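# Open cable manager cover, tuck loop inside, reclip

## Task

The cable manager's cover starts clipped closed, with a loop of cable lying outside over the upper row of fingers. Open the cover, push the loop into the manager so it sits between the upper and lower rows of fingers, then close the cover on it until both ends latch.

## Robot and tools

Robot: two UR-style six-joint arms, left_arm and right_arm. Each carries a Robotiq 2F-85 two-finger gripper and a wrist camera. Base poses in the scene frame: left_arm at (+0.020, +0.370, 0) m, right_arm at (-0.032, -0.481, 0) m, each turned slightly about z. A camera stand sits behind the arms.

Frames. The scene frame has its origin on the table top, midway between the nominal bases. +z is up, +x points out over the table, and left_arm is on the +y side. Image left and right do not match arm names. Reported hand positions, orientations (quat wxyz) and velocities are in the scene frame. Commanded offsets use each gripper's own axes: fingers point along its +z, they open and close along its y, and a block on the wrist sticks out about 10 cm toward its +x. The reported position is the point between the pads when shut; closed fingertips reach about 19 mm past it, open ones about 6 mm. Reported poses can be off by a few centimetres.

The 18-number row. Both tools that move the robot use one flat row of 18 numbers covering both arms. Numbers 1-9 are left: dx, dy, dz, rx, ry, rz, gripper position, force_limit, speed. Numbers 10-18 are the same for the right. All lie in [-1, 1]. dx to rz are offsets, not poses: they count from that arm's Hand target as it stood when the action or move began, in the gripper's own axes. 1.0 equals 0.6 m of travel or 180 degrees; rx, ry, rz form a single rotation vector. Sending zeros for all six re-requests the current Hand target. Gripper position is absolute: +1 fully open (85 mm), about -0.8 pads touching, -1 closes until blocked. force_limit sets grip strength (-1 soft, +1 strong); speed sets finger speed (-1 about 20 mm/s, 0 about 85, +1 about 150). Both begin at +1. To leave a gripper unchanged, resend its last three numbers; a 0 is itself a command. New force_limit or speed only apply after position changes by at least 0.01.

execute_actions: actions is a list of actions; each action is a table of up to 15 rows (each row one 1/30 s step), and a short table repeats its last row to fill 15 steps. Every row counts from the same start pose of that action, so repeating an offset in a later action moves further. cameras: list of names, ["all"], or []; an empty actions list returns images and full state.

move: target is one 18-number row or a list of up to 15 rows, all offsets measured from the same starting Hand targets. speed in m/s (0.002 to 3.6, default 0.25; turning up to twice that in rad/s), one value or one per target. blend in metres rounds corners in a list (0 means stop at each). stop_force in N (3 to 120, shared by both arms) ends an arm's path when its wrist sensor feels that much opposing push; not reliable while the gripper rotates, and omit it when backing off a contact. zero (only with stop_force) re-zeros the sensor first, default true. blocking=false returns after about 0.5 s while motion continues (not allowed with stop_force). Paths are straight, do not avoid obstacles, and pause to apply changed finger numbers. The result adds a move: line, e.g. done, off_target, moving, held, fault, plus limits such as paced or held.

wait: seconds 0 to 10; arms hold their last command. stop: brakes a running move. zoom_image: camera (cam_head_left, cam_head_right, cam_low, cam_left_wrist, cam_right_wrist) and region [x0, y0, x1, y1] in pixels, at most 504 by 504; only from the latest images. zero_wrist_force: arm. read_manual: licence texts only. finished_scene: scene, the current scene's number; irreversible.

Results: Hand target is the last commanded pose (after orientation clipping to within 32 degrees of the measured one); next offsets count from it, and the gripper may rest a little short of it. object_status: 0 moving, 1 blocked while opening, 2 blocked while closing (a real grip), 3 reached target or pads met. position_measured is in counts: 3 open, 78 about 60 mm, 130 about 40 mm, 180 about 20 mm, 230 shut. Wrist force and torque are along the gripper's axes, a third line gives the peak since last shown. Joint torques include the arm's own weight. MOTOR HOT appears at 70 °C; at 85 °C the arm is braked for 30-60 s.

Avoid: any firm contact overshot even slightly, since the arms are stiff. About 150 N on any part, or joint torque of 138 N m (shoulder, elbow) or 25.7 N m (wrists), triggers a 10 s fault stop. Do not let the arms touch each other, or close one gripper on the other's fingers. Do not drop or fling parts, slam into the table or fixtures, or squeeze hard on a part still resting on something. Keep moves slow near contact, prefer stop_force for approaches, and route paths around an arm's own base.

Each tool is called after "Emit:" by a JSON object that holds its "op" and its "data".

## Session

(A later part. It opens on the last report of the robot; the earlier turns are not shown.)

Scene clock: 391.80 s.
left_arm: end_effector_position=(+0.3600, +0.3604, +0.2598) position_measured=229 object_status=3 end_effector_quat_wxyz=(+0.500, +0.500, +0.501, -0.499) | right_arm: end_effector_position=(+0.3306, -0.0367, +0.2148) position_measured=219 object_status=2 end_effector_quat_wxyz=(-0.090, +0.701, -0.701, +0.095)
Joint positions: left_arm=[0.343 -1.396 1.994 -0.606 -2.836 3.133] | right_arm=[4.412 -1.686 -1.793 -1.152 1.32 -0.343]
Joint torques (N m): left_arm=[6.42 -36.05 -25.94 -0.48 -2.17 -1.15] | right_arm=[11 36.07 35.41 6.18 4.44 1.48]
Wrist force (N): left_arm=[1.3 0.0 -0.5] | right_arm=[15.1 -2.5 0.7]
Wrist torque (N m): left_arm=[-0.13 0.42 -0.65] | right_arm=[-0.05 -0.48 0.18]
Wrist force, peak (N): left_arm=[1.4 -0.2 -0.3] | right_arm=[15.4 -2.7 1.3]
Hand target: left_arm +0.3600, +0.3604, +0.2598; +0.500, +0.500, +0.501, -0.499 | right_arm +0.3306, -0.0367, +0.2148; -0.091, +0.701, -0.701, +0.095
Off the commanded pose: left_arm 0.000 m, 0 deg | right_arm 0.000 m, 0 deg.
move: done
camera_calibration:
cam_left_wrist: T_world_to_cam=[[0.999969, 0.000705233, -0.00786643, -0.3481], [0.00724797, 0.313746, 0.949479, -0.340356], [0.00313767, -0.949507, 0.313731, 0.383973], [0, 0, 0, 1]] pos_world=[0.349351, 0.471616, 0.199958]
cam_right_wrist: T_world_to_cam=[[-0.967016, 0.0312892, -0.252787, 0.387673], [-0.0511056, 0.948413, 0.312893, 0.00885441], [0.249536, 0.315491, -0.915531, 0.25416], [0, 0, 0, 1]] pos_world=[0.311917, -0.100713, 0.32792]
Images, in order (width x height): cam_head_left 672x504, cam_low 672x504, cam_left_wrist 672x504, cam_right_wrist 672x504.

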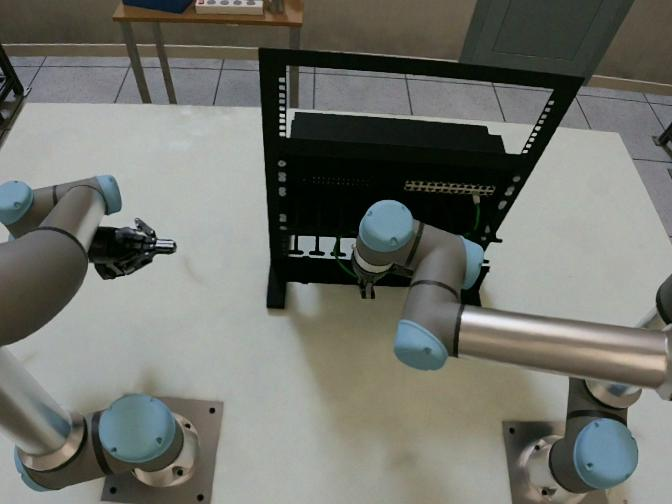

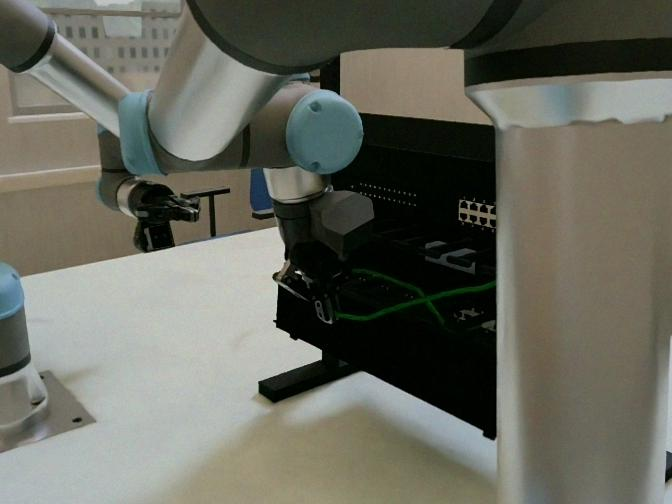

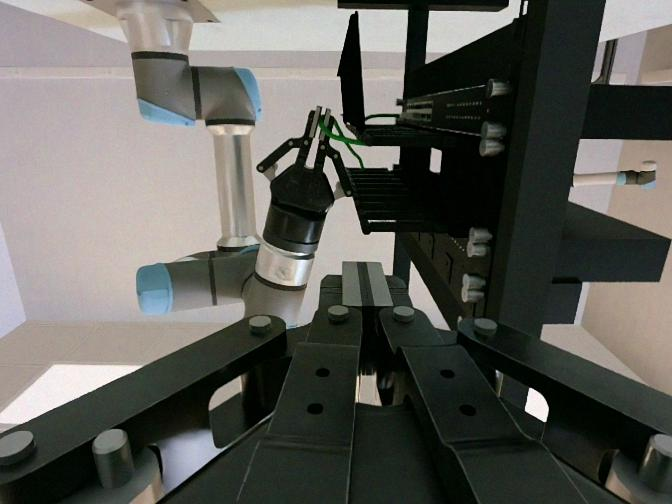

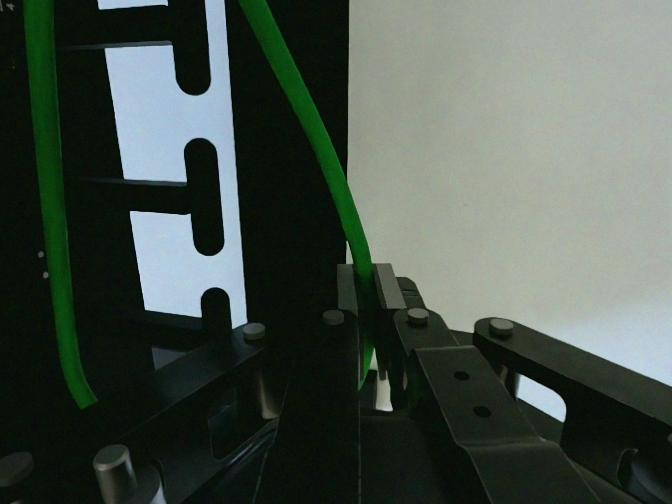

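Emit:
{"op": "move", "data": {"target": [0,0,0,0,0,0,-0.8,-1,0, 0,-0.03,-0.04,0,0,0,-1,-0.7,-0.5], "speed": 0.05, "stop_force": 25}}

Emit:
{"op": "move", "data": {"target": [[0,0,0,0,0,0,-0.8,-1,0, 0,0,0,0,0,0,-0.5,-0.7,-0.5],[0,0,0,0,0,0,-0.8,-1,0, 0,0.02,-0.15,0,0,0,-0.5,-0.7,-0.5],[0,0,0,0,0,0,-0.8,-1,0, 0,0.02,-0.34,0,0,0,-0.5,-0.7,-0.5]], "speed": 0.12, "cameras": ["all"]}}

Emit:
{"op": "zoom_image", "data": {"camera": "cam_left_wrist", "region": [270, 100, 450, 280]}}

Emit:
{"op": "zoom_image", "data": {"camera": "cam_low", "region": [270, 150, 530, 350]}}

Scene clock: 416.67 s.
left_arm: end_effector_position=(+0.3600, +0.3604, +0.2598) position_measured=229 object_status=3 end_effector_quat_wxyz=(+0.500, +0.500, +0.501, -0.499) | right_arm: end_effector_position=(+0.3314, -0.0366, +0.2169) position_measured=219 object_status=2 end_effector_quat_wxyz=(-0.090, +0.701, -0.701, +0.095)
Joint positions: left_arm=[0.343 -1.396 1.994 -0.606 -2.836 3.133] | right_arm=[4.411 -1.686 -1.788 -1.157 1.32 -0.344]
Joint torques (N m): left_arm=[5.98 -33.83 -25.68 -0.43 -1.96 -1.33] | right_arm=[-12.88 15.46 39.32 4.56 -0.05 -1.45]
Wrist force (N): left_arm=[1.0 0.0 -0.2] | right_arm=[10.4 23.9 -0.8]
Wrist torque (N m): left_arm=[-0.13 0.46 -0.66] | right_arm=[1.95 -0.11 0.06]
Wrist force, peak (N): left_arm=[1.3 -0.3 -0.6] | right_arm=[14.3 76.7 40.8]
Hand target: left_arm +0.3600, +0.3604, +0.2598; +0.500, +0.500, +0.501, -0.499 | right_arm +0.3314, -0.0366, +0.2169; -0.090, +0.701, -0.701, +0.095 (not the last commanded pose)
Off the commanded pose: left_arm 0.000 m, 0 deg | right_arm 0.028 m, 0 deg.
move: contact (right_arm)

Scene clock: 419.67 s.
left_arm: end_effector_position=(+0.3600, +0.3604, +0.2598) position_measured=229 object_status=3 end_effector_quat_wxyz=(+0.500, +0.500, +0.501, -0.499) | right_arm: end_effector_position=(+0.2667, -0.0352, +0.4107) position_measured=196 object_status=1 end_effector_quat_wxyz=(-0.091, +0.701, -0.701, +0.095)
Joint positions: left_arm=[0.343 -1.396 1.994 -0.606 -2.836 3.133] | right_arm=[4.535 -1.571 -1.4 -1.692 1.312 -0.215]
Joint torques (N m): left_arm=[7.27 -35.73 -24.57 -0.63 -2.21 -1.29] | right_arm=[-5.04 16.83 26.53 1.54 -2 -1.37]
Wrist force (N): left_arm=[1.0 -0.2 -0.5] | right_arm=[3.1 0.6 3.1]
Wrist torque (N m): left_arm=[-0.16 0.46 -0.65] | right_arm=[-0.35 -0.37 0.21]
Wrist force, peak (N): left_arm=[1.3 -0.2 -0.5] | right_arm=[11.0 91.1 46.5]
Hand target: left_arm +0.3600, +0.3604, +0.2598; +0.500, +0.500, +0.501, -0.499 | right_arm +0.2667, -0.0352, +0.4108; -0.090, +0.701, -0.701, +0.095
Off the commanded pose: left_arm 0.000 m, 0 deg | right_arm 0.000 m, 0 deg.
move: done
camera_calibration:
cam_left_wrist: T_world_to_cam=[[0.999969, 0.000705233, -0.00786643, -0.3481], [0.00724797, 0.313746, 0.949479, -0.340356], [0.00313767, -0.949507, 0.313731, 0.383973], [0, 0, 0, 1]] pos_world=[0.349351, 0.471616, 0.199958]
cam_right_wrist: T_world_to_cam=[[-0.967068, 0.0312739, -0.252588, 0.375262], [-0.0511068, 0.948348, 0.313088, -0.0572382], [0.249333, 0.315687, -0.915519, 0.449047], [0, 0, 0, 1]] pos_world=[0.248017, -0.0992124, 0.523819]

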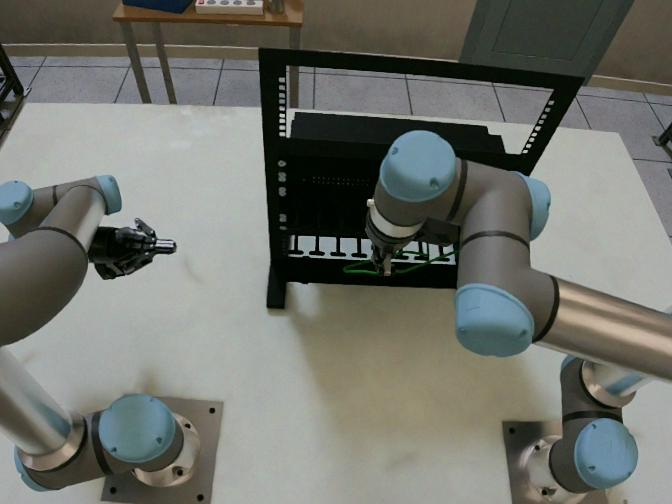

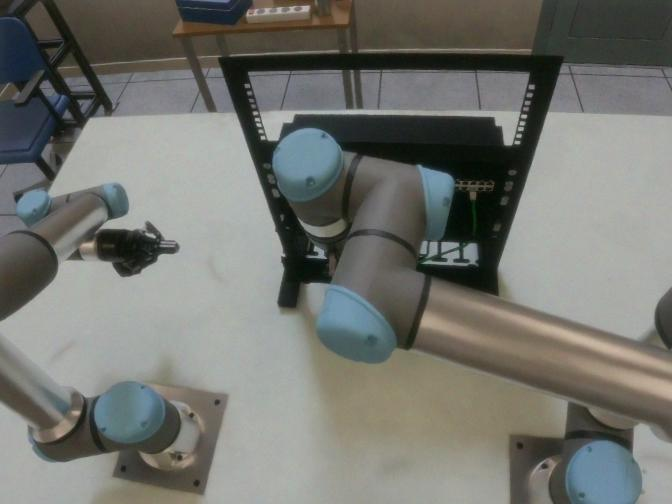

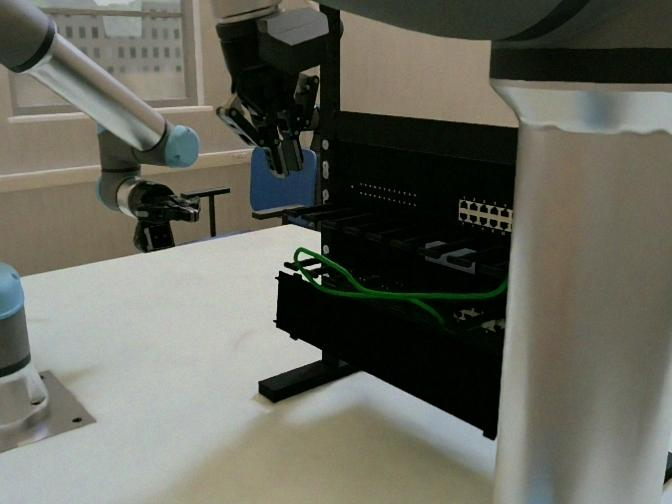

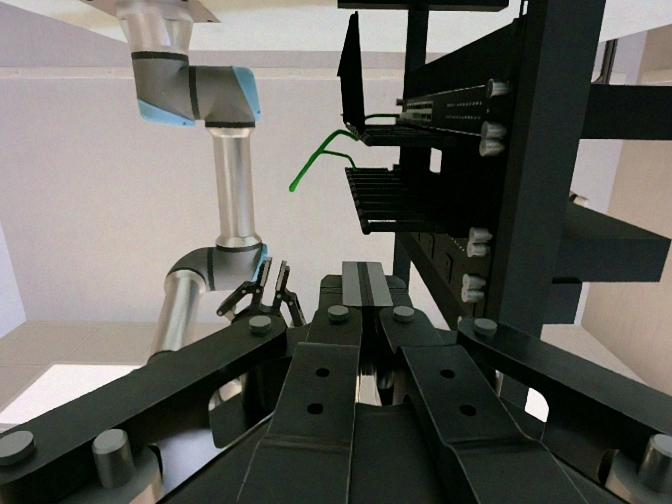

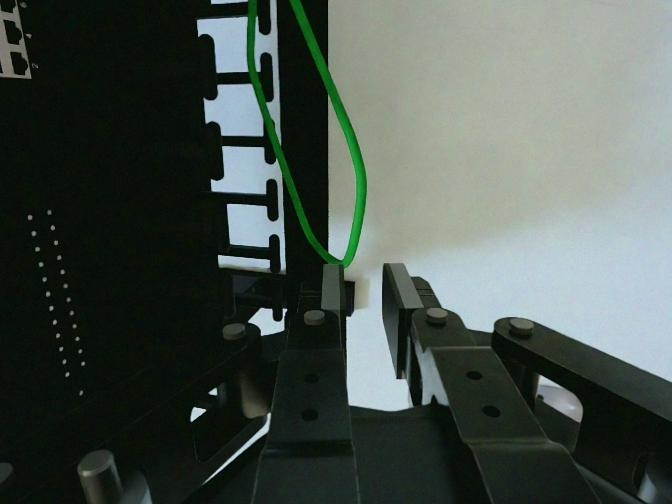

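Scaled by 2.800.

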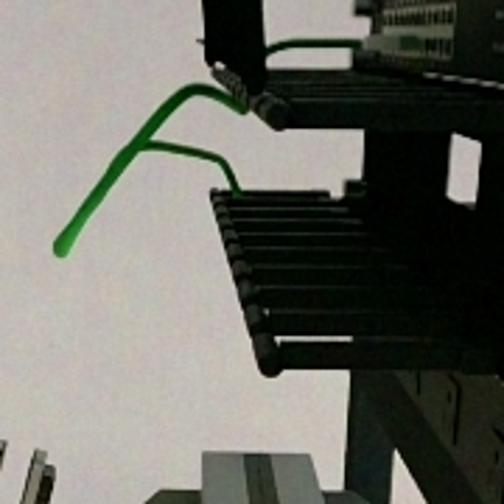

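Scaled by 1.938.

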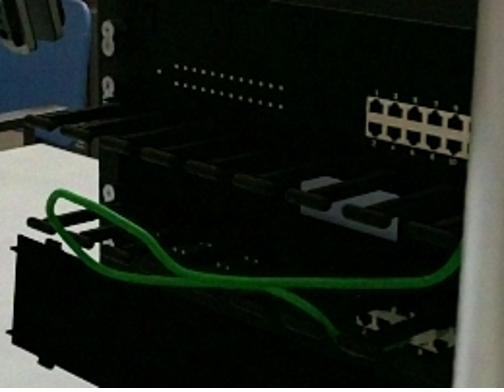

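Emit:
{"op": "move", "data": {"target": [[-0.03,-0.167,0.40,-0.333,0,0,-0.2,-1,0, -0.037,-0.213,0.057,0,0,0,-0.5,-0.7,-0.5],[-0.03,-0.1675,0.576,-0.333,0,0,-0.2,-1,0, -0.037,-0.213,0.057,0,0,0,-0.5,-0.7,-0.5]], "speed": 0.2, "cameras": ["all"]}}

Emit:
{"op": "zoom_image", "data": {"camera": "cam_left_wrist", "region": [200, 80, 500, 350]}}

Emit:
{"op": "zoom_image", "data": {"camera": "cam_right_wrist", "region": [200, 0, 500, 350]}}

Scene clock: 471.10 s.
left_arm: end_effector_position=(+0.2994, +0.2164, +0.2693) position_measured=154 object_status=3 end_effector_quat_wxyz=(+0.623, +0.335, +0.622, -0.335) | right_arm: end_effector_position=(+0.3548, -0.0205, +0.4108) position_measured=196 object_status=1 end_effector_quat_wxyz=(-0.091, +0.701, -0.701, +0.095)
Joint positions: left_arm=[-0.633 -2.401 2.608 -0.209 -4.395 3.141] | right_arm=[4.38 -1.713 -1.257 -1.652 1.323 -0.376]
Joint torques (N m): left_arm=[13.51 13.31 -33.46 -4.33 1.27 -0.77] | right_arm=[4.83 41.57 12.66 1.31 1.32 1.15]
Wrist force (N): left_arm=[1.1 0.0 -0.2] | right_arm=[2.9 0.5 3.4]
Wrist torque (N m): left_arm=[-0.13 0.43 -0.57] | right_arm=[-0.37 -0.32 0.19]
Wrist force, peak (N): left_arm=[-3.2 -3.9 5.1] | right_arm=[3.0 0.7 3.6]
Hand target: left_arm +0.2994, +0.2164, +0.2694; +0.623, +0.335, +0.622, -0.335 (not the last commanded pose) | right_arm +0.3547, -0.0206, +0.4108; -0.090, +0.701, -0.701, +0.095 (not the last commanded pose)
Off the commanded pose: left_arm 0.206 m, 27 deg | right_arm 0.045 m, 0 deg.
move: held (left_arm; a check stopped the path), off_target (right_arm; braked when a check withheld steps of left_arm); path passed 0 of 2 targets; limits=held
pose unreachable (left arm): on one or more control steps of this call, first in action 0 (counted from 0), this arm could not follow its commanded pose, so it was not sent that pose on those steps. It may still have moved: this result reports where it is.
cause: moving toward the commanded pose would bring two parts of the arm too close to each other (joints 3 (elbow) to 5 (wrist 2) lie between them).
camera_calibration:
cam_left_wrist: T_world_to_cam=[[0.834464, 0.551023, -0.00659498, -0.357156], [-0.169598, 0.268188, 0.948321, -0.240599], [0.524315, -0.790221, 0.317245, 0.0530866], [0, 0, 0, 1]] pos_world=[0.229395, 0.303277, 0.208968]
cam_right_wrist: T_world_to_cam=[[-0.967074, 0.0313668, -0.252556, 0.460019], [-0.0510116, 0.948345, 0.313112, -0.0667525], [0.249332, 0.315686, -0.915519, 0.422532], [0, 0, 0, 1]] pos_world=[0.336116, -0.0845126, 0.523918]

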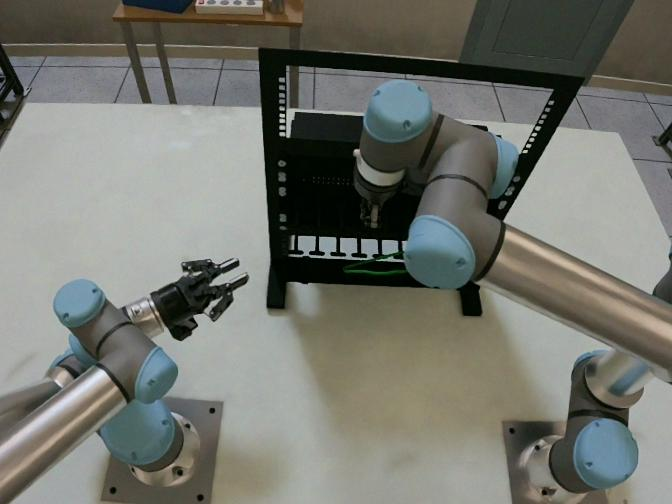

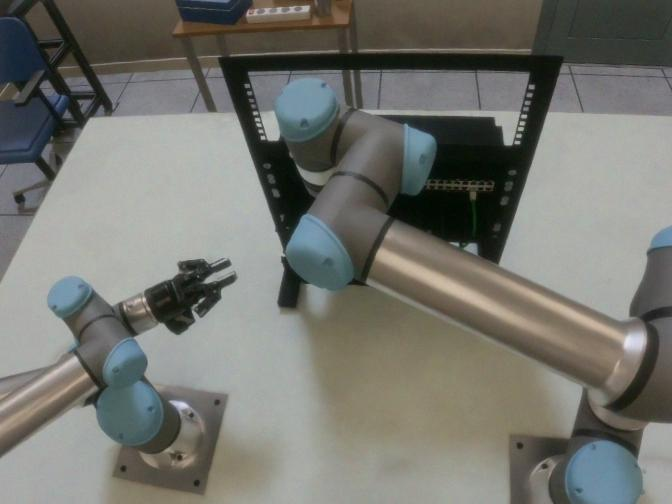

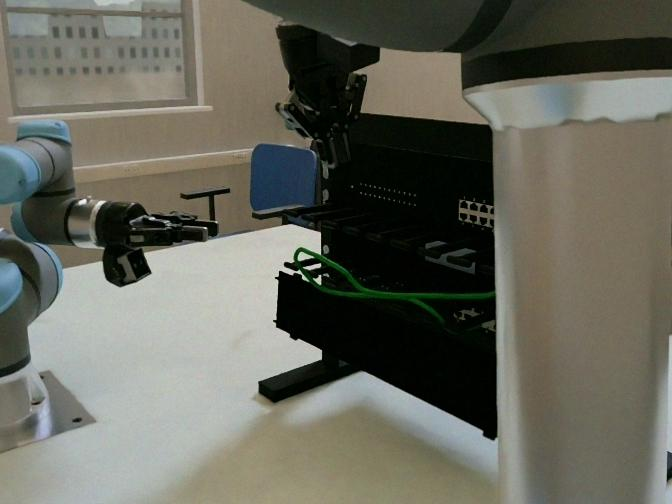

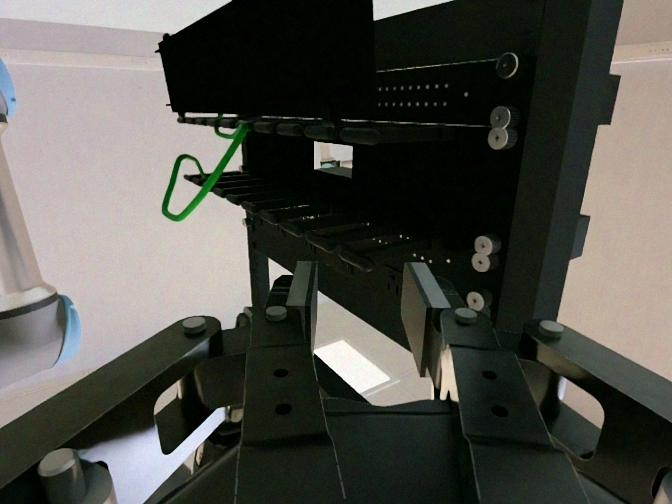

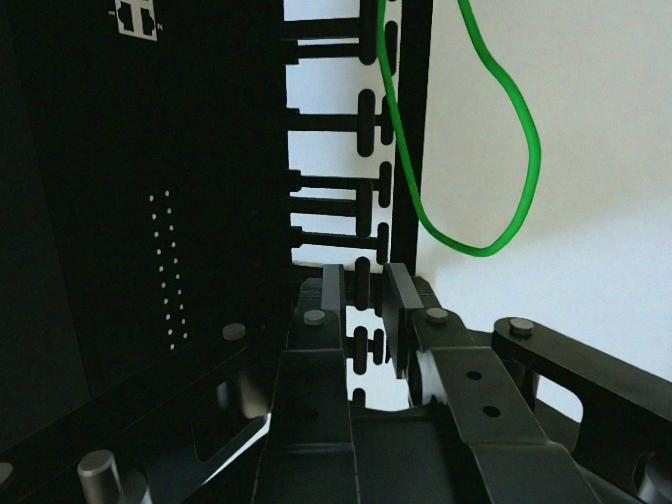

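Scaled by 1.680.

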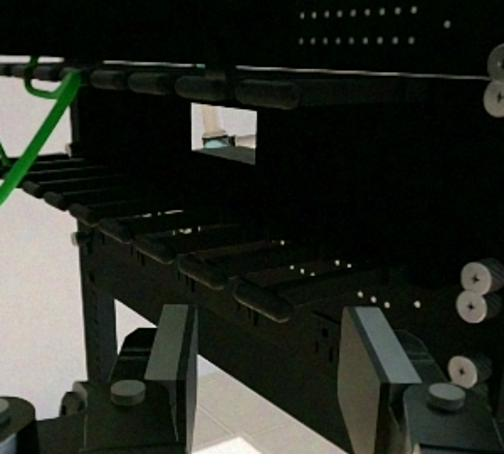

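Scaled by 1.440.

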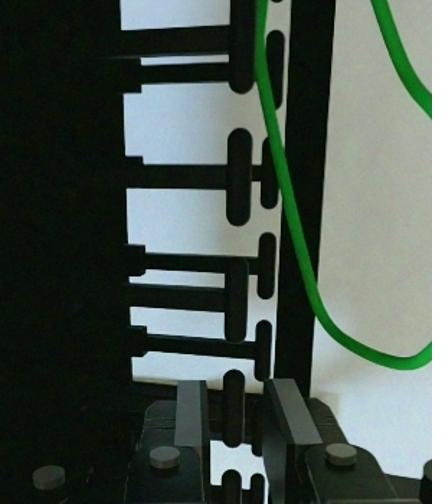

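Emit:
{"op": "move", "data": {"target": [-0.015,-0.23,0.236,0,0,0,-0.2,-1,0, -0.0125,-0.0725,0.019,0,0,0,-0.5,-0.7,-0.5], "speed": 0.2, "cameras": ["all"]}}

Emit:
{"op": "zoom_image", "data": {"camera": "cam_head_left", "region": [270, 180, 520, 330]}}

Scene clock: 498.70 s.
left_arm: end_effector_position=(+0.2912, +0.1800, +0.2713) position_measured=154 object_status=3 end_effector_quat_wxyz=(+0.615, +0.349, +0.614, -0.350) | right_arm: end_effector_position=(+0.3699, -0.0180, +0.4109) position_measured=196 object_status=1 end_effector_quat_wxyz=(-0.091, +0.701, -0.701, +0.095)
Joint positions: left_arm=[-0.934 -2.48 2.616 -0.139 -4.646 3.142] | right_arm=[4.356 -1.74 -1.227 -1.65 1.325 -0.4]
Joint torques (N m): left_arm=[11.95 21.86 -25.85 -4.24 1.85 0.77] | right_arm=[5.03 43 12.35 1.83 1.88 1.28]
Wrist force (N): left_arm=[1.1 0.0 -0.3] | right_arm=[2.9 0.4 3.6]
Wrist torque (N m): left_arm=[-0.14 0.42 -0.62] | right_arm=[-0.38 -0.32 0.21]
Wrist force, peak (N): left_arm=[1.5 -6.9 9.7] | right_arm=[2.9 0.7 3.8]
Hand target: left_arm +0.2912, +0.1800, +0.2714; +0.615, +0.349, +0.614, -0.350 (not the last commanded pose) | right_arm +0.3699, -0.0181, +0.4109; -0.090, +0.701, -0.701, +0.095 (not the last commanded pose)
Off the commanded pose: left_arm 0.161 m, 3 deg | right_arm 0.030 m, 0 deg.
move: held (left_arm; a check stopped the path), off_target (right_arm; braked when a check withheld steps of left_arm); limits=held
pose unreachable (left arm): on one or more control steps of this call, first in action 0 (counted from 0), this arm could not follow its commanded pose, so it was not sent that pose on those steps. It may still have moved: this result reports where it is.
cause: moving toward the commanded pose would bring two parts of the arm too close to each other (joints 3 (elbow) to 5 (wrist 2) lie between them).
camera_calibration:
cam_left_wrist: T_world_to_cam=[[0.860292, 0.509761, -0.00644194, -0.330409], [-0.157094, 0.277098, 0.947913, -0.239279], [0.484993, -0.81447, 0.318465, 0.0433818], [0, 0, 0, 1]] pos_world=[0.225619, 0.270066, 0.210871]
cam_right_wrist: T_world_to_cam=[[-0.967074, 0.0313668, -0.252556, 0.474569], [-0.0510116, 0.948345, 0.313112, -0.0683844], [0.249332, 0.315686, -0.915519, 0.41807], [0, 0, 0, 1]] pos_world=[0.351216, -0.0820126, 0.524018]

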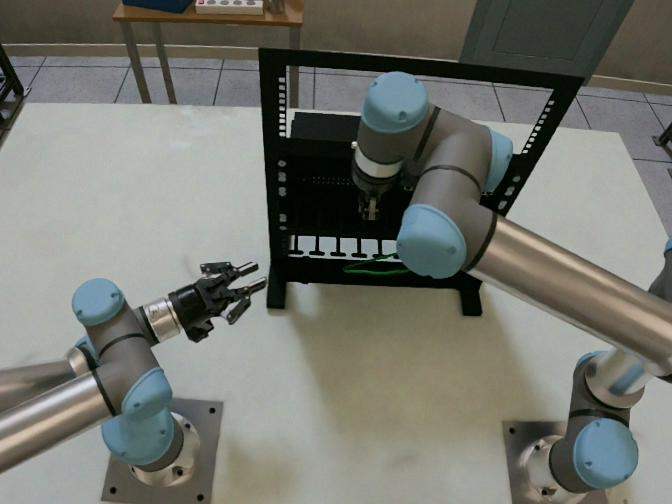

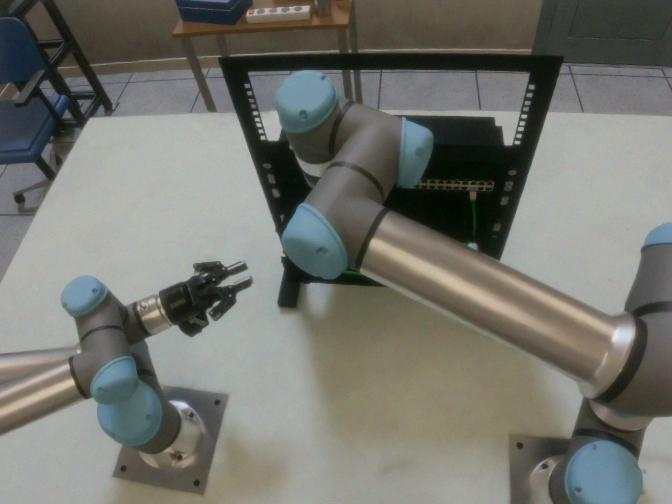

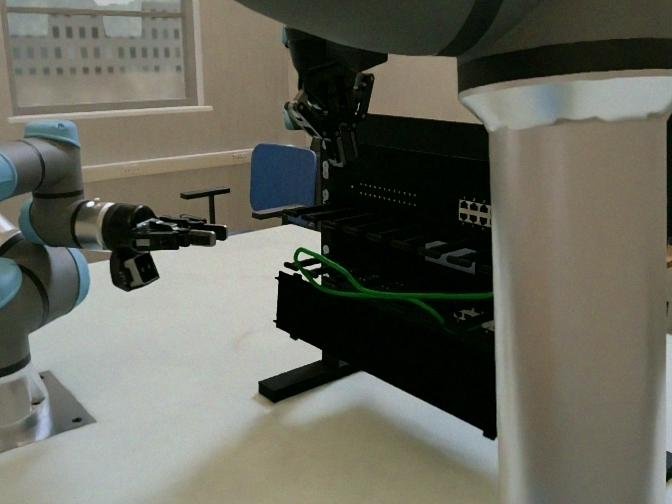

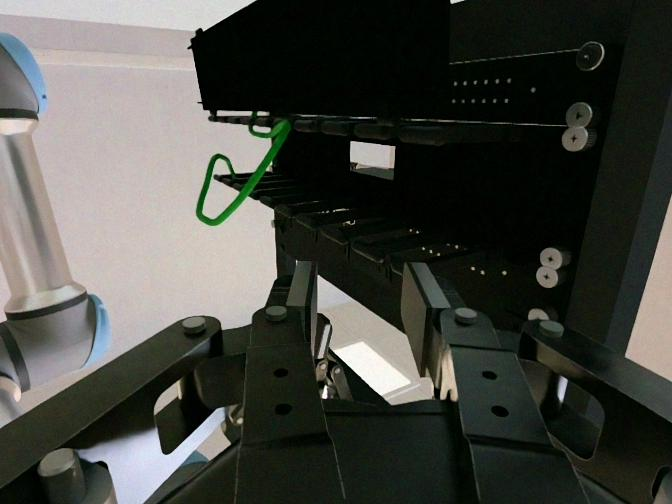

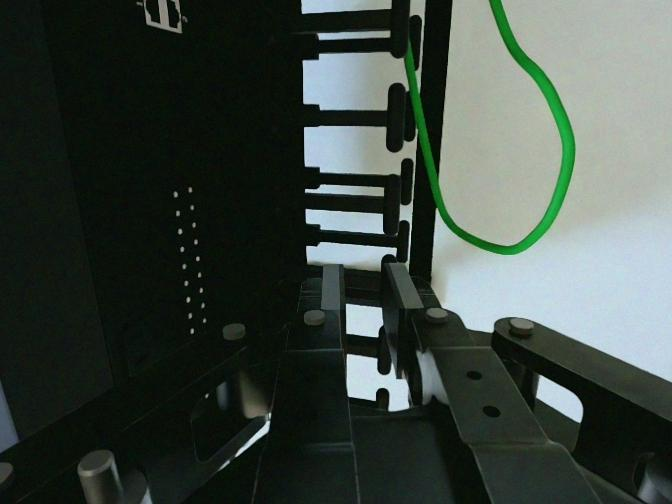

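Scaled by 2.016.

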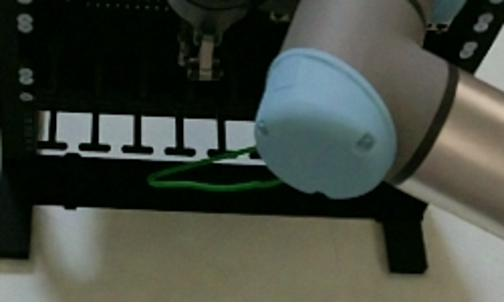

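Emit:
{"op": "move", "data": {"target": [[-0.012,-0.043,0.1875,0,0,0,-0.2,-1,0, -0.0,0,0,0,0,0,-0.5,-0.7,-0.5],[-0.012,-0.173,0.217,0,0,0,-0.2,-1,0, 0,0,0,0,0,0,-0.5,-0.7,-0.5]], "speed": 0.2, "cameras": ["all"]}}

Emit:
{"op": "zoom_image", "data": {"camera": "cam_left_wrist", "region": [180, 80, 480, 350]}}

Scene clock: 514.47 s.
left_arm: end_effector_position=(+0.2685, +0.0151, +0.2789) position_measured=154 object_status=3 end_effector_quat_wxyz=(+0.615, +0.349, +0.614, -0.350) | right_arm: end_effector_position=(+0.3699, -0.0181, +0.4109) position_measured=196 object_status=1 end_effector_quat_wxyz=(-0.090, +0.701, -0.701, +0.095)
Joint positions: left_arm=[-1.661 -2.212 2.537 -0.328 -5.374 3.144] | right_arm=[4.356 -1.74 -1.227 -1.65 1.325 -0.4]
Joint torques (N m): left_arm=[-13.6 3.84 -33.2 -2.95 -2.33 0.97] | right_arm=[6.63 42.49 11.61 1.89 -2.82 1.39]
Wrist force (N): left_arm=[1.0 -0.1 -0.3] | right_arm=[2.5 0.7 3.6]
Wrist torque (N m): left_arm=[-0.14 0.43 -0.68] | right_arm=[-0.34 -0.27 0.21]
Wrist force, peak (N): left_arm=[1.3 0.8 -2.9] | right_arm=[3.0 0.6 3.7]
Hand target: left_arm +0.2685, +0.0151, +0.2789; +0.615, +0.349, +0.614, -0.350 | right_arm +0.3699, -0.0181, +0.4109; -0.090, +0.701, -0.701, +0.095
Off the commanded pose: left_arm 0.000 m, 0 deg | right_arm 0.000 m, 0 deg.
move: done
camera_calibration:
cam_left_wrist: T_world_to_cam=[[0.860301, 0.509745, -0.00648969, -0.226762], [-0.157096, 0.2772, 0.947882, -0.204265], [0.484978, -0.814444, 0.318555, -0.0823225], [0, 0, 0, 1]] pos_world=[0.202919, 0.105166, 0.218372]
cam_right_wrist: T_world_to_cam=[[-0.967066, 0.0312504, -0.252599, 0.474582], [-0.0511081, 0.948379, 0.312995, -0.0681915], [0.24934, 0.315597, -0.915548, 0.418106], [0, 0, 0, 1]] pos_world=[0.351217, -0.0821126, 0.524019]

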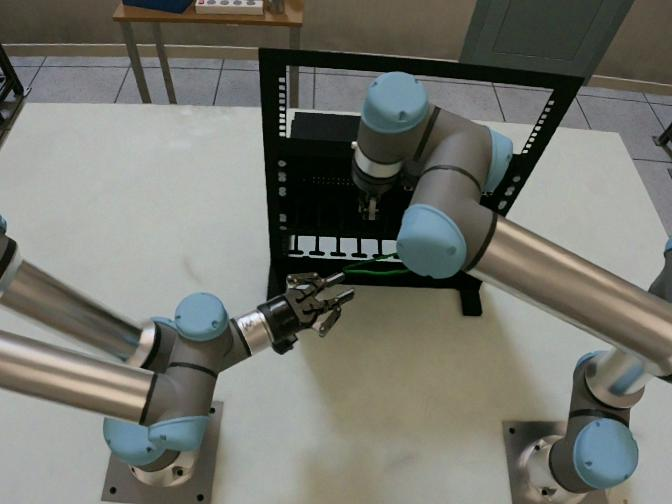

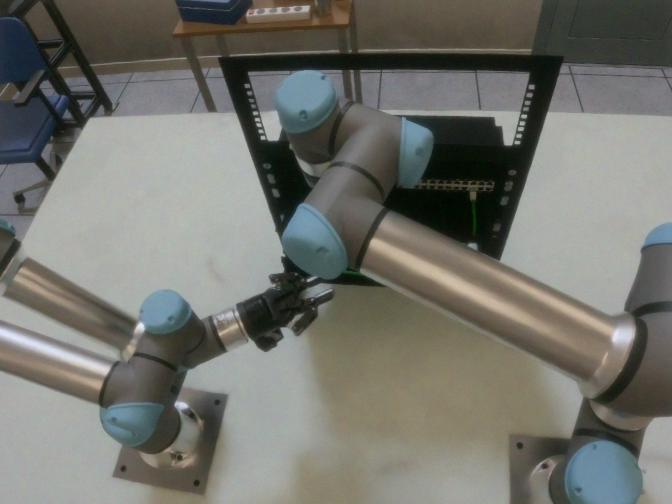

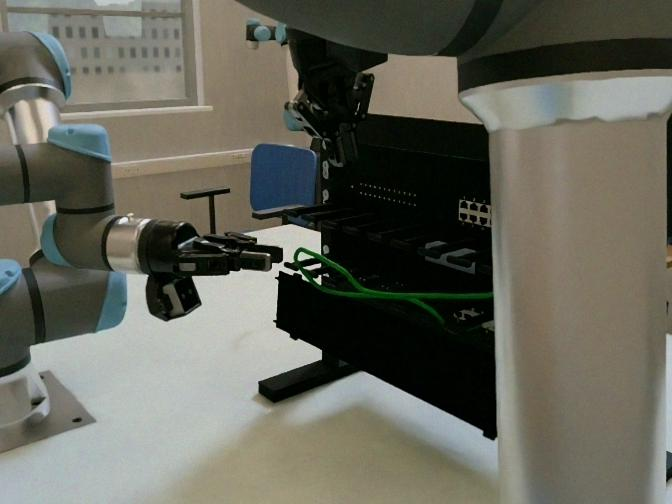

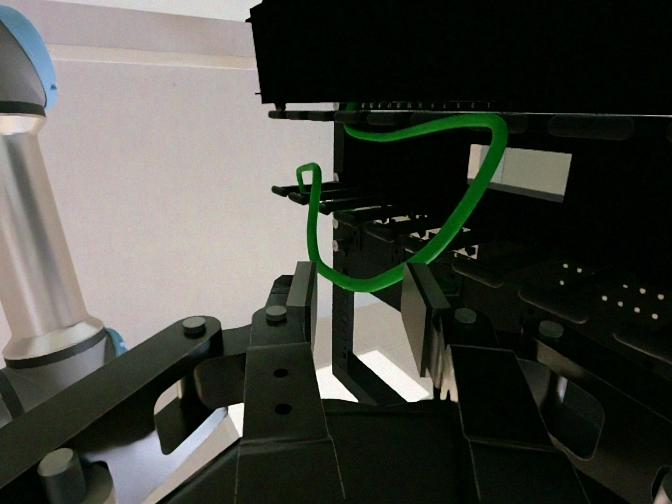

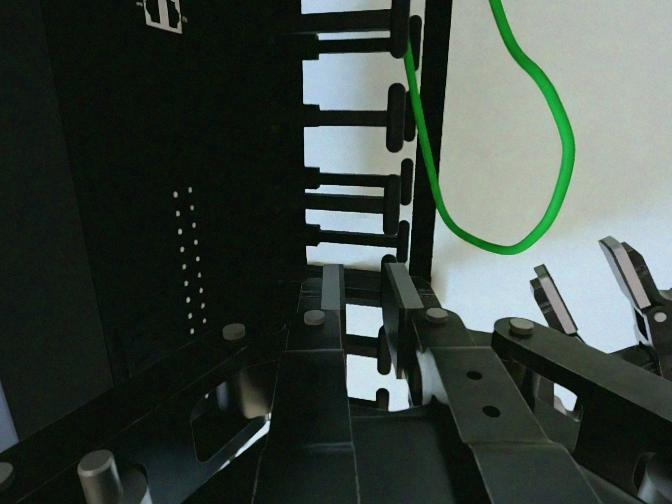

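Scaled by 1.680.

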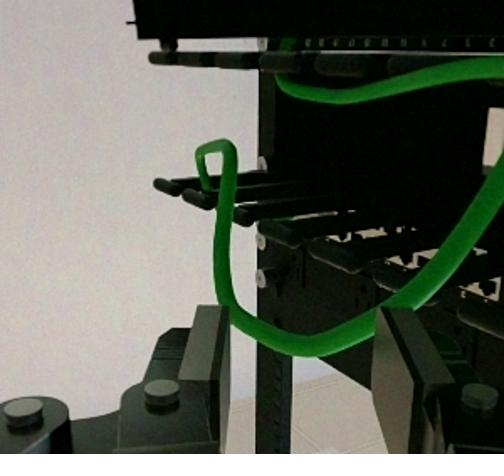

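Emit:
{"op": "move", "data": {"target": [0.003,0,0.07,0,0,0,-0.2,-1,0, 0,0,0,0,0,0,-0.5,-0.7,-0.5], "speed": 0.1}}

Emit:
{"op": "move", "data": {"target": [0,0,0,0,0,0,-1,-0.7,-0.3, 0,0,0,0,0,0,-0.5,-0.7,-0.5], "cameras": ["cam_left_wrist","cam_right_wrist","cam_low","cam_head_left"]}}

Scene clock: 528.87 s.
left_arm: end_effector_position=(+0.2900, -0.0210, +0.2772) position_measured=154 object_status=3 end_effector_quat_wxyz=(+0.615, +0.349, +0.614, -0.350) | right_arm: end_effector_position=(+0.3699, -0.0181, +0.4109) position_measured=196 object_status=1 end_effector_quat_wxyz=(-0.090, +0.701, -0.701, +0.095)
Joint positions: left_arm=[-1.503 -2.005 2.458 -0.457 -5.216 3.143] | right_arm=[4.356 -1.74 -1.227 -1.65 1.325 -0.4]
Joint torques (N m): left_arm=[-5.43 6.13 -19.52 -1.75 -0.78 0.95] | right_arm=[6.31 42.84 11.96 2.78 -2.93 1.28]
Wrist force (N): left_arm=[1.1 -0.1 -0.5] | right_arm=[2.7 0.6 3.6]
Wrist torque (N m): left_arm=[-0.15 0.44 -0.58] | right_arm=[-0.35 -0.30 0.21]
Wrist force, peak (N): left_arm=[1.0 0.0 -1.7] | right_arm=[2.9 0.3 3.9]
Hand target: left_arm +0.2899, -0.0210, +0.2772; +0.615, +0.349, +0.614, -0.350 | right_arm +0.3699, -0.0181, +0.4109; -0.090, +0.701, -0.701, +0.095
Off the commanded pose: left_arm 0.000 m, 0 deg | right_arm 0.000 m, 0 deg.
move: done

Scene clock: 529.60 s.
left_arm: end_effector_position=(+0.2899, -0.0210, +0.2772) position_measured=232 object_status=3 end_effector_quat_wxyz=(+0.615, +0.349, +0.614, -0.350) | right_arm: end_effector_position=(+0.3699, -0.0181, +0.4109) position_measured=196 object_status=1 end_effector_quat_wxyz=(-0.090, +0.701, -0.701, +0.095)
Joint positions: left_arm=[-1.503 -2.005 2.458 -0.457 -5.216 3.143] | right_arm=[4.356 -1.74 -1.227 -1.65 1.325 -0.4]
Joint torques (N m): left_arm=[-15.22 8.38 -24.97 -3.71 1.43 1.18] | right_arm=[6.7 42.86 12.56 2.95 -2.87 1.41]
Wrist force (N): left_arm=[1.3 -0.2 -0.5] | right_arm=[2.7 0.5 3.8]
Wrist torque (N m): left_arm=[-0.16 0.41 -0.58] | right_arm=[-0.37 -0.30 0.21]
Wrist force, peak (N): left_arm=[1.3 -0.2 -0.5] | right_arm=[3.0 0.6 3.7]
Hand target: left_arm +0.2899, -0.0210, +0.2772; +0.615, +0.349, +0.614, -0.350 | right_arm +0.3699, -0.0181, +0.4109; -0.090, +0.701, -0.701, +0.095
Off the commanded pose: left_arm 0.000 m, 0 deg | right_arm 0.000 m, 0 deg.
move: done
camera_calibration:
cam_left_wrist: T_world_to_cam=[[0.860226, 0.509871, -0.00648752, -0.226774], [-0.157099, 0.277109, 0.947909, -0.189378], [0.485109, -0.814397, 0.318476, -0.121609], [0, 0, 0, 1]] pos_world=[0.22432, 0.0690662, 0.216772]
cam_right_wrist: T_world_to_cam=[[-0.967066, 0.0312504, -0.252599, 0.474582], [-0.0511081, 0.948379, 0.312995, -0.0681915], [0.24934, 0.315597, -0.915548, 0.418106], [0, 0, 0, 1]] pos_world=[0.351217, -0.0821126, 0.524019]
Images, in order (width x height): cam_head_left 672x504, cam_low 672x504, cam_left_wrist 672x504, cam_right_wrist 672x504.

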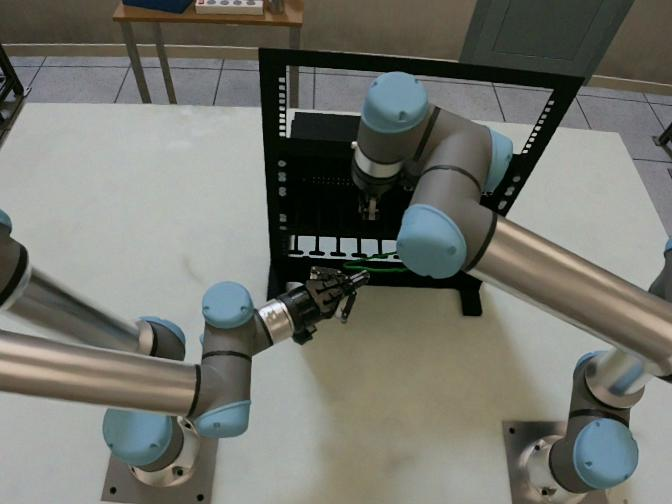

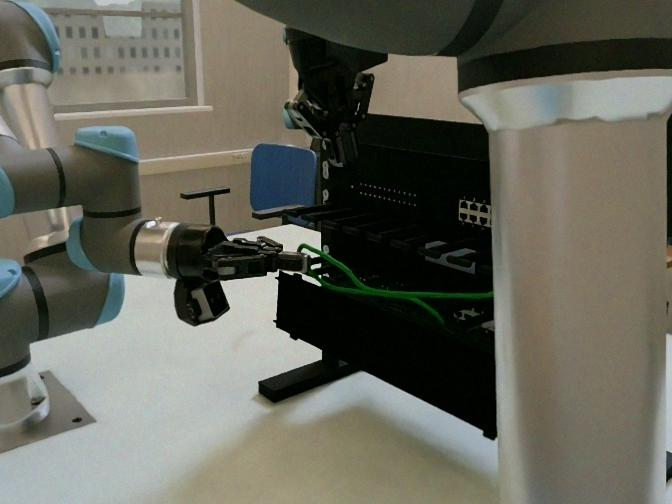

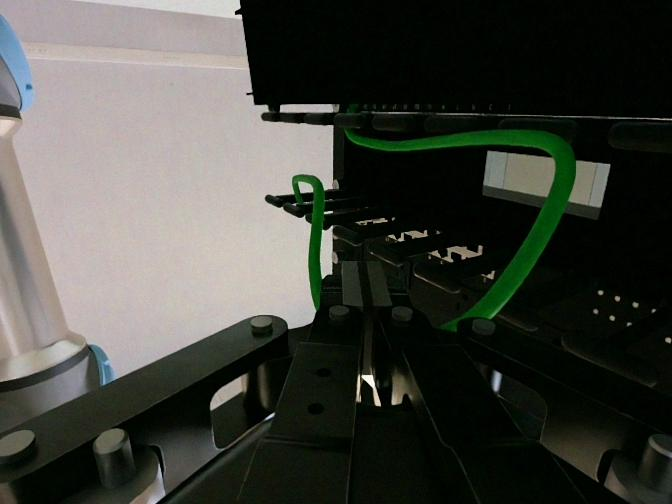

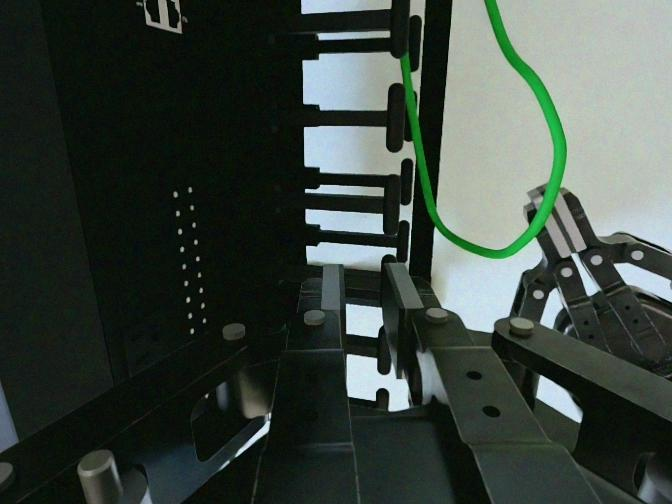

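Emit:
{"op": "move", "data": {"target": [[0,0,-0.07,0,0,0,-0.2,-1,0, 0,0,0,0,0,0,-0.5,-0.7,-0.5],[-0.033,0.0,-0.07,0,0,0,-0.2,-1,0, 0,0,0,0,0,0,-0.5,-0.7,-0.5],[-0.033,0.0,0.02,0,0,0,-0.2,-1,0, 0,0,0,0,0,0,-0.5,-0.7,-0.5]], "speed": 0.1, "cameras": ["cam_left_wrist"]}}

Emit:
{"op": "move", "data": {"target": [0,0,0,0,0,0,-1,-0.7,-0.3, 0,0,0,0,0,0,-0.5,-0.7,-0.5], "cameras": ["cam_left_wrist","cam_right_wrist","cam_low","cam_head_left"]}}

Scene clock: 543.60 s.
left_arm: end_effector_position=(+0.2961, -0.0312, +0.2970) position_measured=154 object_status=3 end_effector_quat_wxyz=(+0.615, +0.349, +0.614, -0.350) | right_arm: end_effector_position=(+0.3699, -0.0181, +0.4109) position_measured=196 object_status=1 end_effector_quat_wxyz=(-0.090, +0.701, -0.701, +0.095)
Joint positions: left_arm=[-1.472 -1.987 2.394 -0.41 -5.185 3.143] | right_arm=[4.356 -1.74 -1.227 -1.65 1.325 -0.4]
Joint torques (N m): left_arm=[-7.18 4.3 -20.24 -1.36 -0.81 0.29] | right_arm=[5.8 43.08 13.5 4.47 -3 1.19]
Wrist force (N): left_arm=[1.1 0.1 -0.5] | right_arm=[2.9 0.5 3.5]
Wrist torque (N m): left_arm=[-0.11 0.42 -0.58] | right_arm=[-0.37 -0.32 0.22]
Wrist force, peak (N): left_arm=[2.9 -0.3 -0.2] | right_arm=[3.0 0.4 3.8]
Hand target: left_arm +0.2960, -0.0313, +0.2970; +0.615, +0.349, +0.614, -0.350 | right_arm +0.3699, -0.0181, +0.4109; -0.090, +0.701, -0.701, +0.095
Off the commanded pose: left_arm 0.000 m, 0 deg | right_arm 0.000 m, 0 deg.
move: done
camera_calibration:
cam_left_wrist: T_world_to_cam=[[0.860169, 0.509967, -0.0065819, -0.226663], [-0.157104, 0.277223, 0.947874, -0.20436], [0.485209, -0.814298, 0.318577, -0.139234], [0, 0, 0, 1]] pos_world=[0.23042, 0.0588661, 0.236572]
Images, in order (width x height): cam_left_wrist 672x504.

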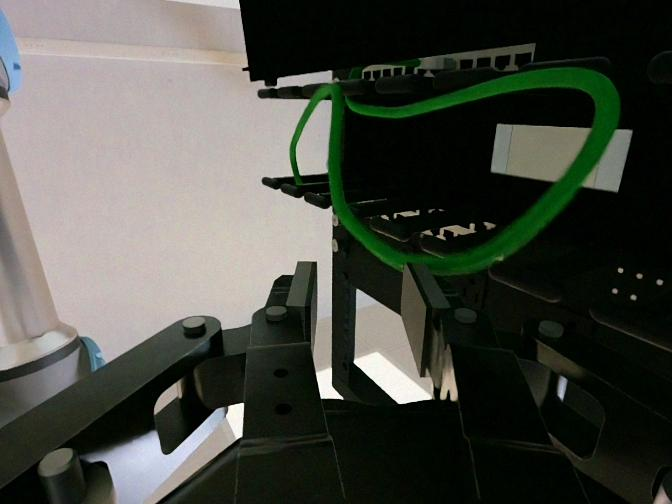

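Scene clock: 544.33 s.
left_arm: end_effector_position=(+0.2960, -0.0313, +0.2970) position_measured=232 object_status=3 end_effector_quat_wxyz=(+0.615, +0.349, +0.614, -0.350) | right_arm: end_effector_position=(+0.3699, -0.0181, +0.4109) position_measured=196 object_status=1 end_effector_quat_wxyz=(-0.090, +0.701, -0.701, +0.095)
Joint positions: left_arm=[-1.472 -1.986 2.394 -0.41 -5.185 3.143] | right_arm=[4.356 -1.74 -1.227 -1.65 1.325 -0.4]
Joint torques (N m): left_arm=[-13.87 5.81 -30.57 -3.61 1.26 0.81] | right_arm=[5.57 42.48 12.32 4.65 -2.9 1.36]
Wrist force (N): left_arm=[0.8 0.1 -0.5] | right_arm=[2.9 0.5 3.6]
Wrist torque (N m): left_arm=[-0.12 0.47 -0.59] | right_arm=[-0.37 -0.32 0.21]
Wrist force, peak (N): left_arm=[1.2 -0.1 -0.6] | right_arm=[2.9 0.6 3.7]
Hand target: left_arm +0.2960, -0.0313, +0.2970; +0.615, +0.349, +0.614, -0.350 | right_arm +0.3699, -0.0181, +0.4109; -0.090, +0.701, -0.701, +0.095
Off the commanded pose: left_arm 0.000 m, 0 deg | right_arm 0.000 m, 0 deg.
move: done
camera_calibration:
cam_left_wrist: T_world_to_cam=[[0.860226, 0.509871, -0.00648752, -0.226641], [-0.157099, 0.277109, 0.947909, -0.204334], [0.485109, -0.814397, 0.318476, -0.139262], [0, 0, 0, 1]] pos_world=[0.23042, 0.0587662, 0.236572]
cam_right_wrist: T_world_to_cam=[[-0.967066, 0.0312504, -0.252599, 0.474582], [-0.0511081, 0.948379, 0.312995, -0.0681915], [0.24934, 0.315597, -0.915548, 0.418106], [0, 0, 0, 1]] pos_world=[0.351217, -0.0821126, 0.524019]
Images, in order (width x height): cam_head_left 672x504, cam_low 672x504, cam_left_wrist 672x504, cam_right_wrist 672x504.

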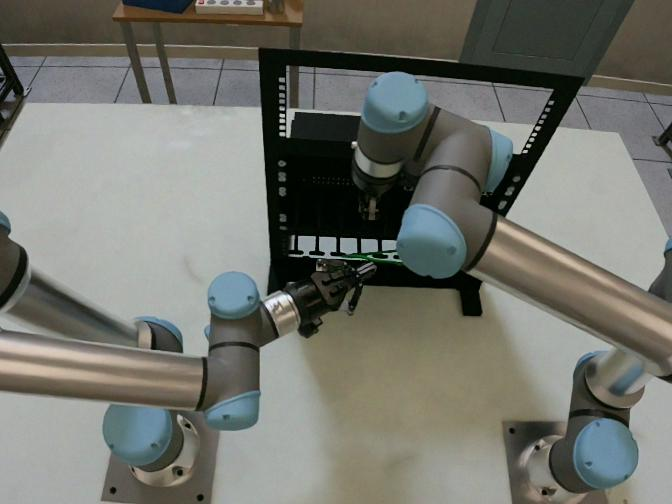

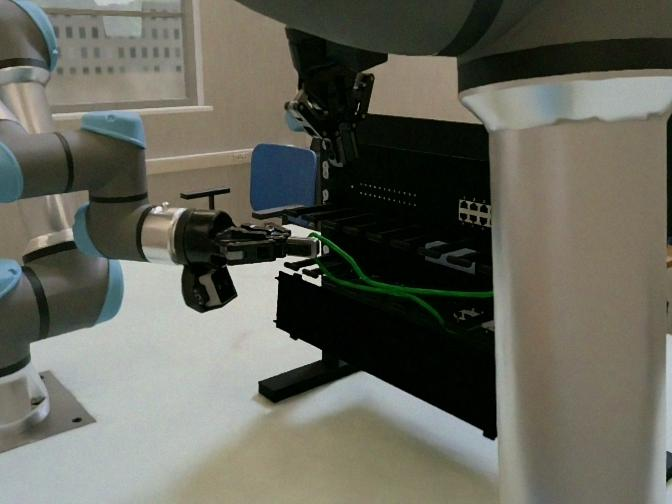

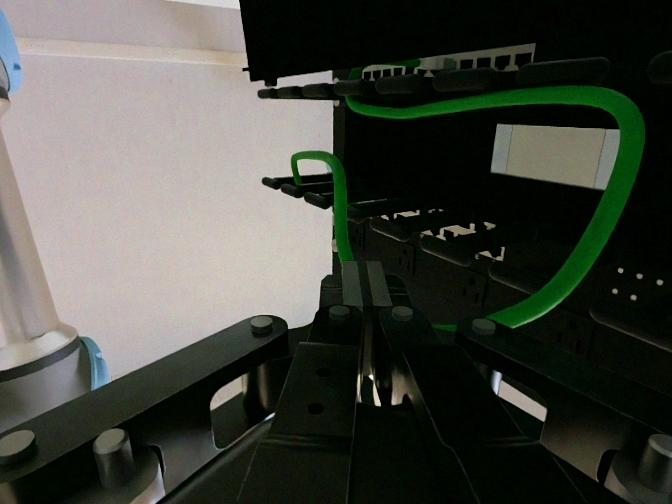

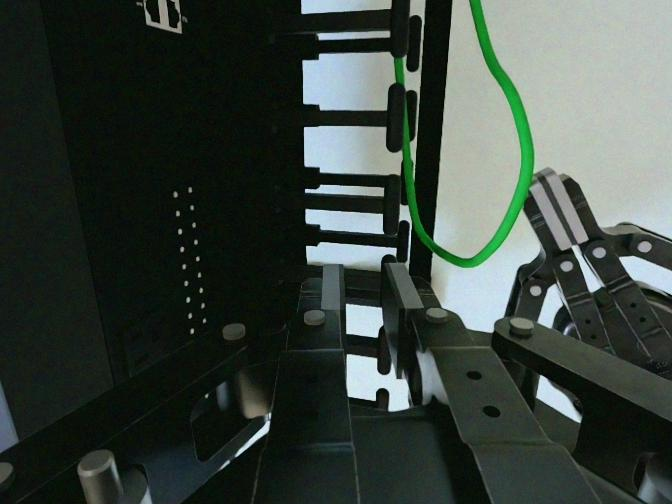

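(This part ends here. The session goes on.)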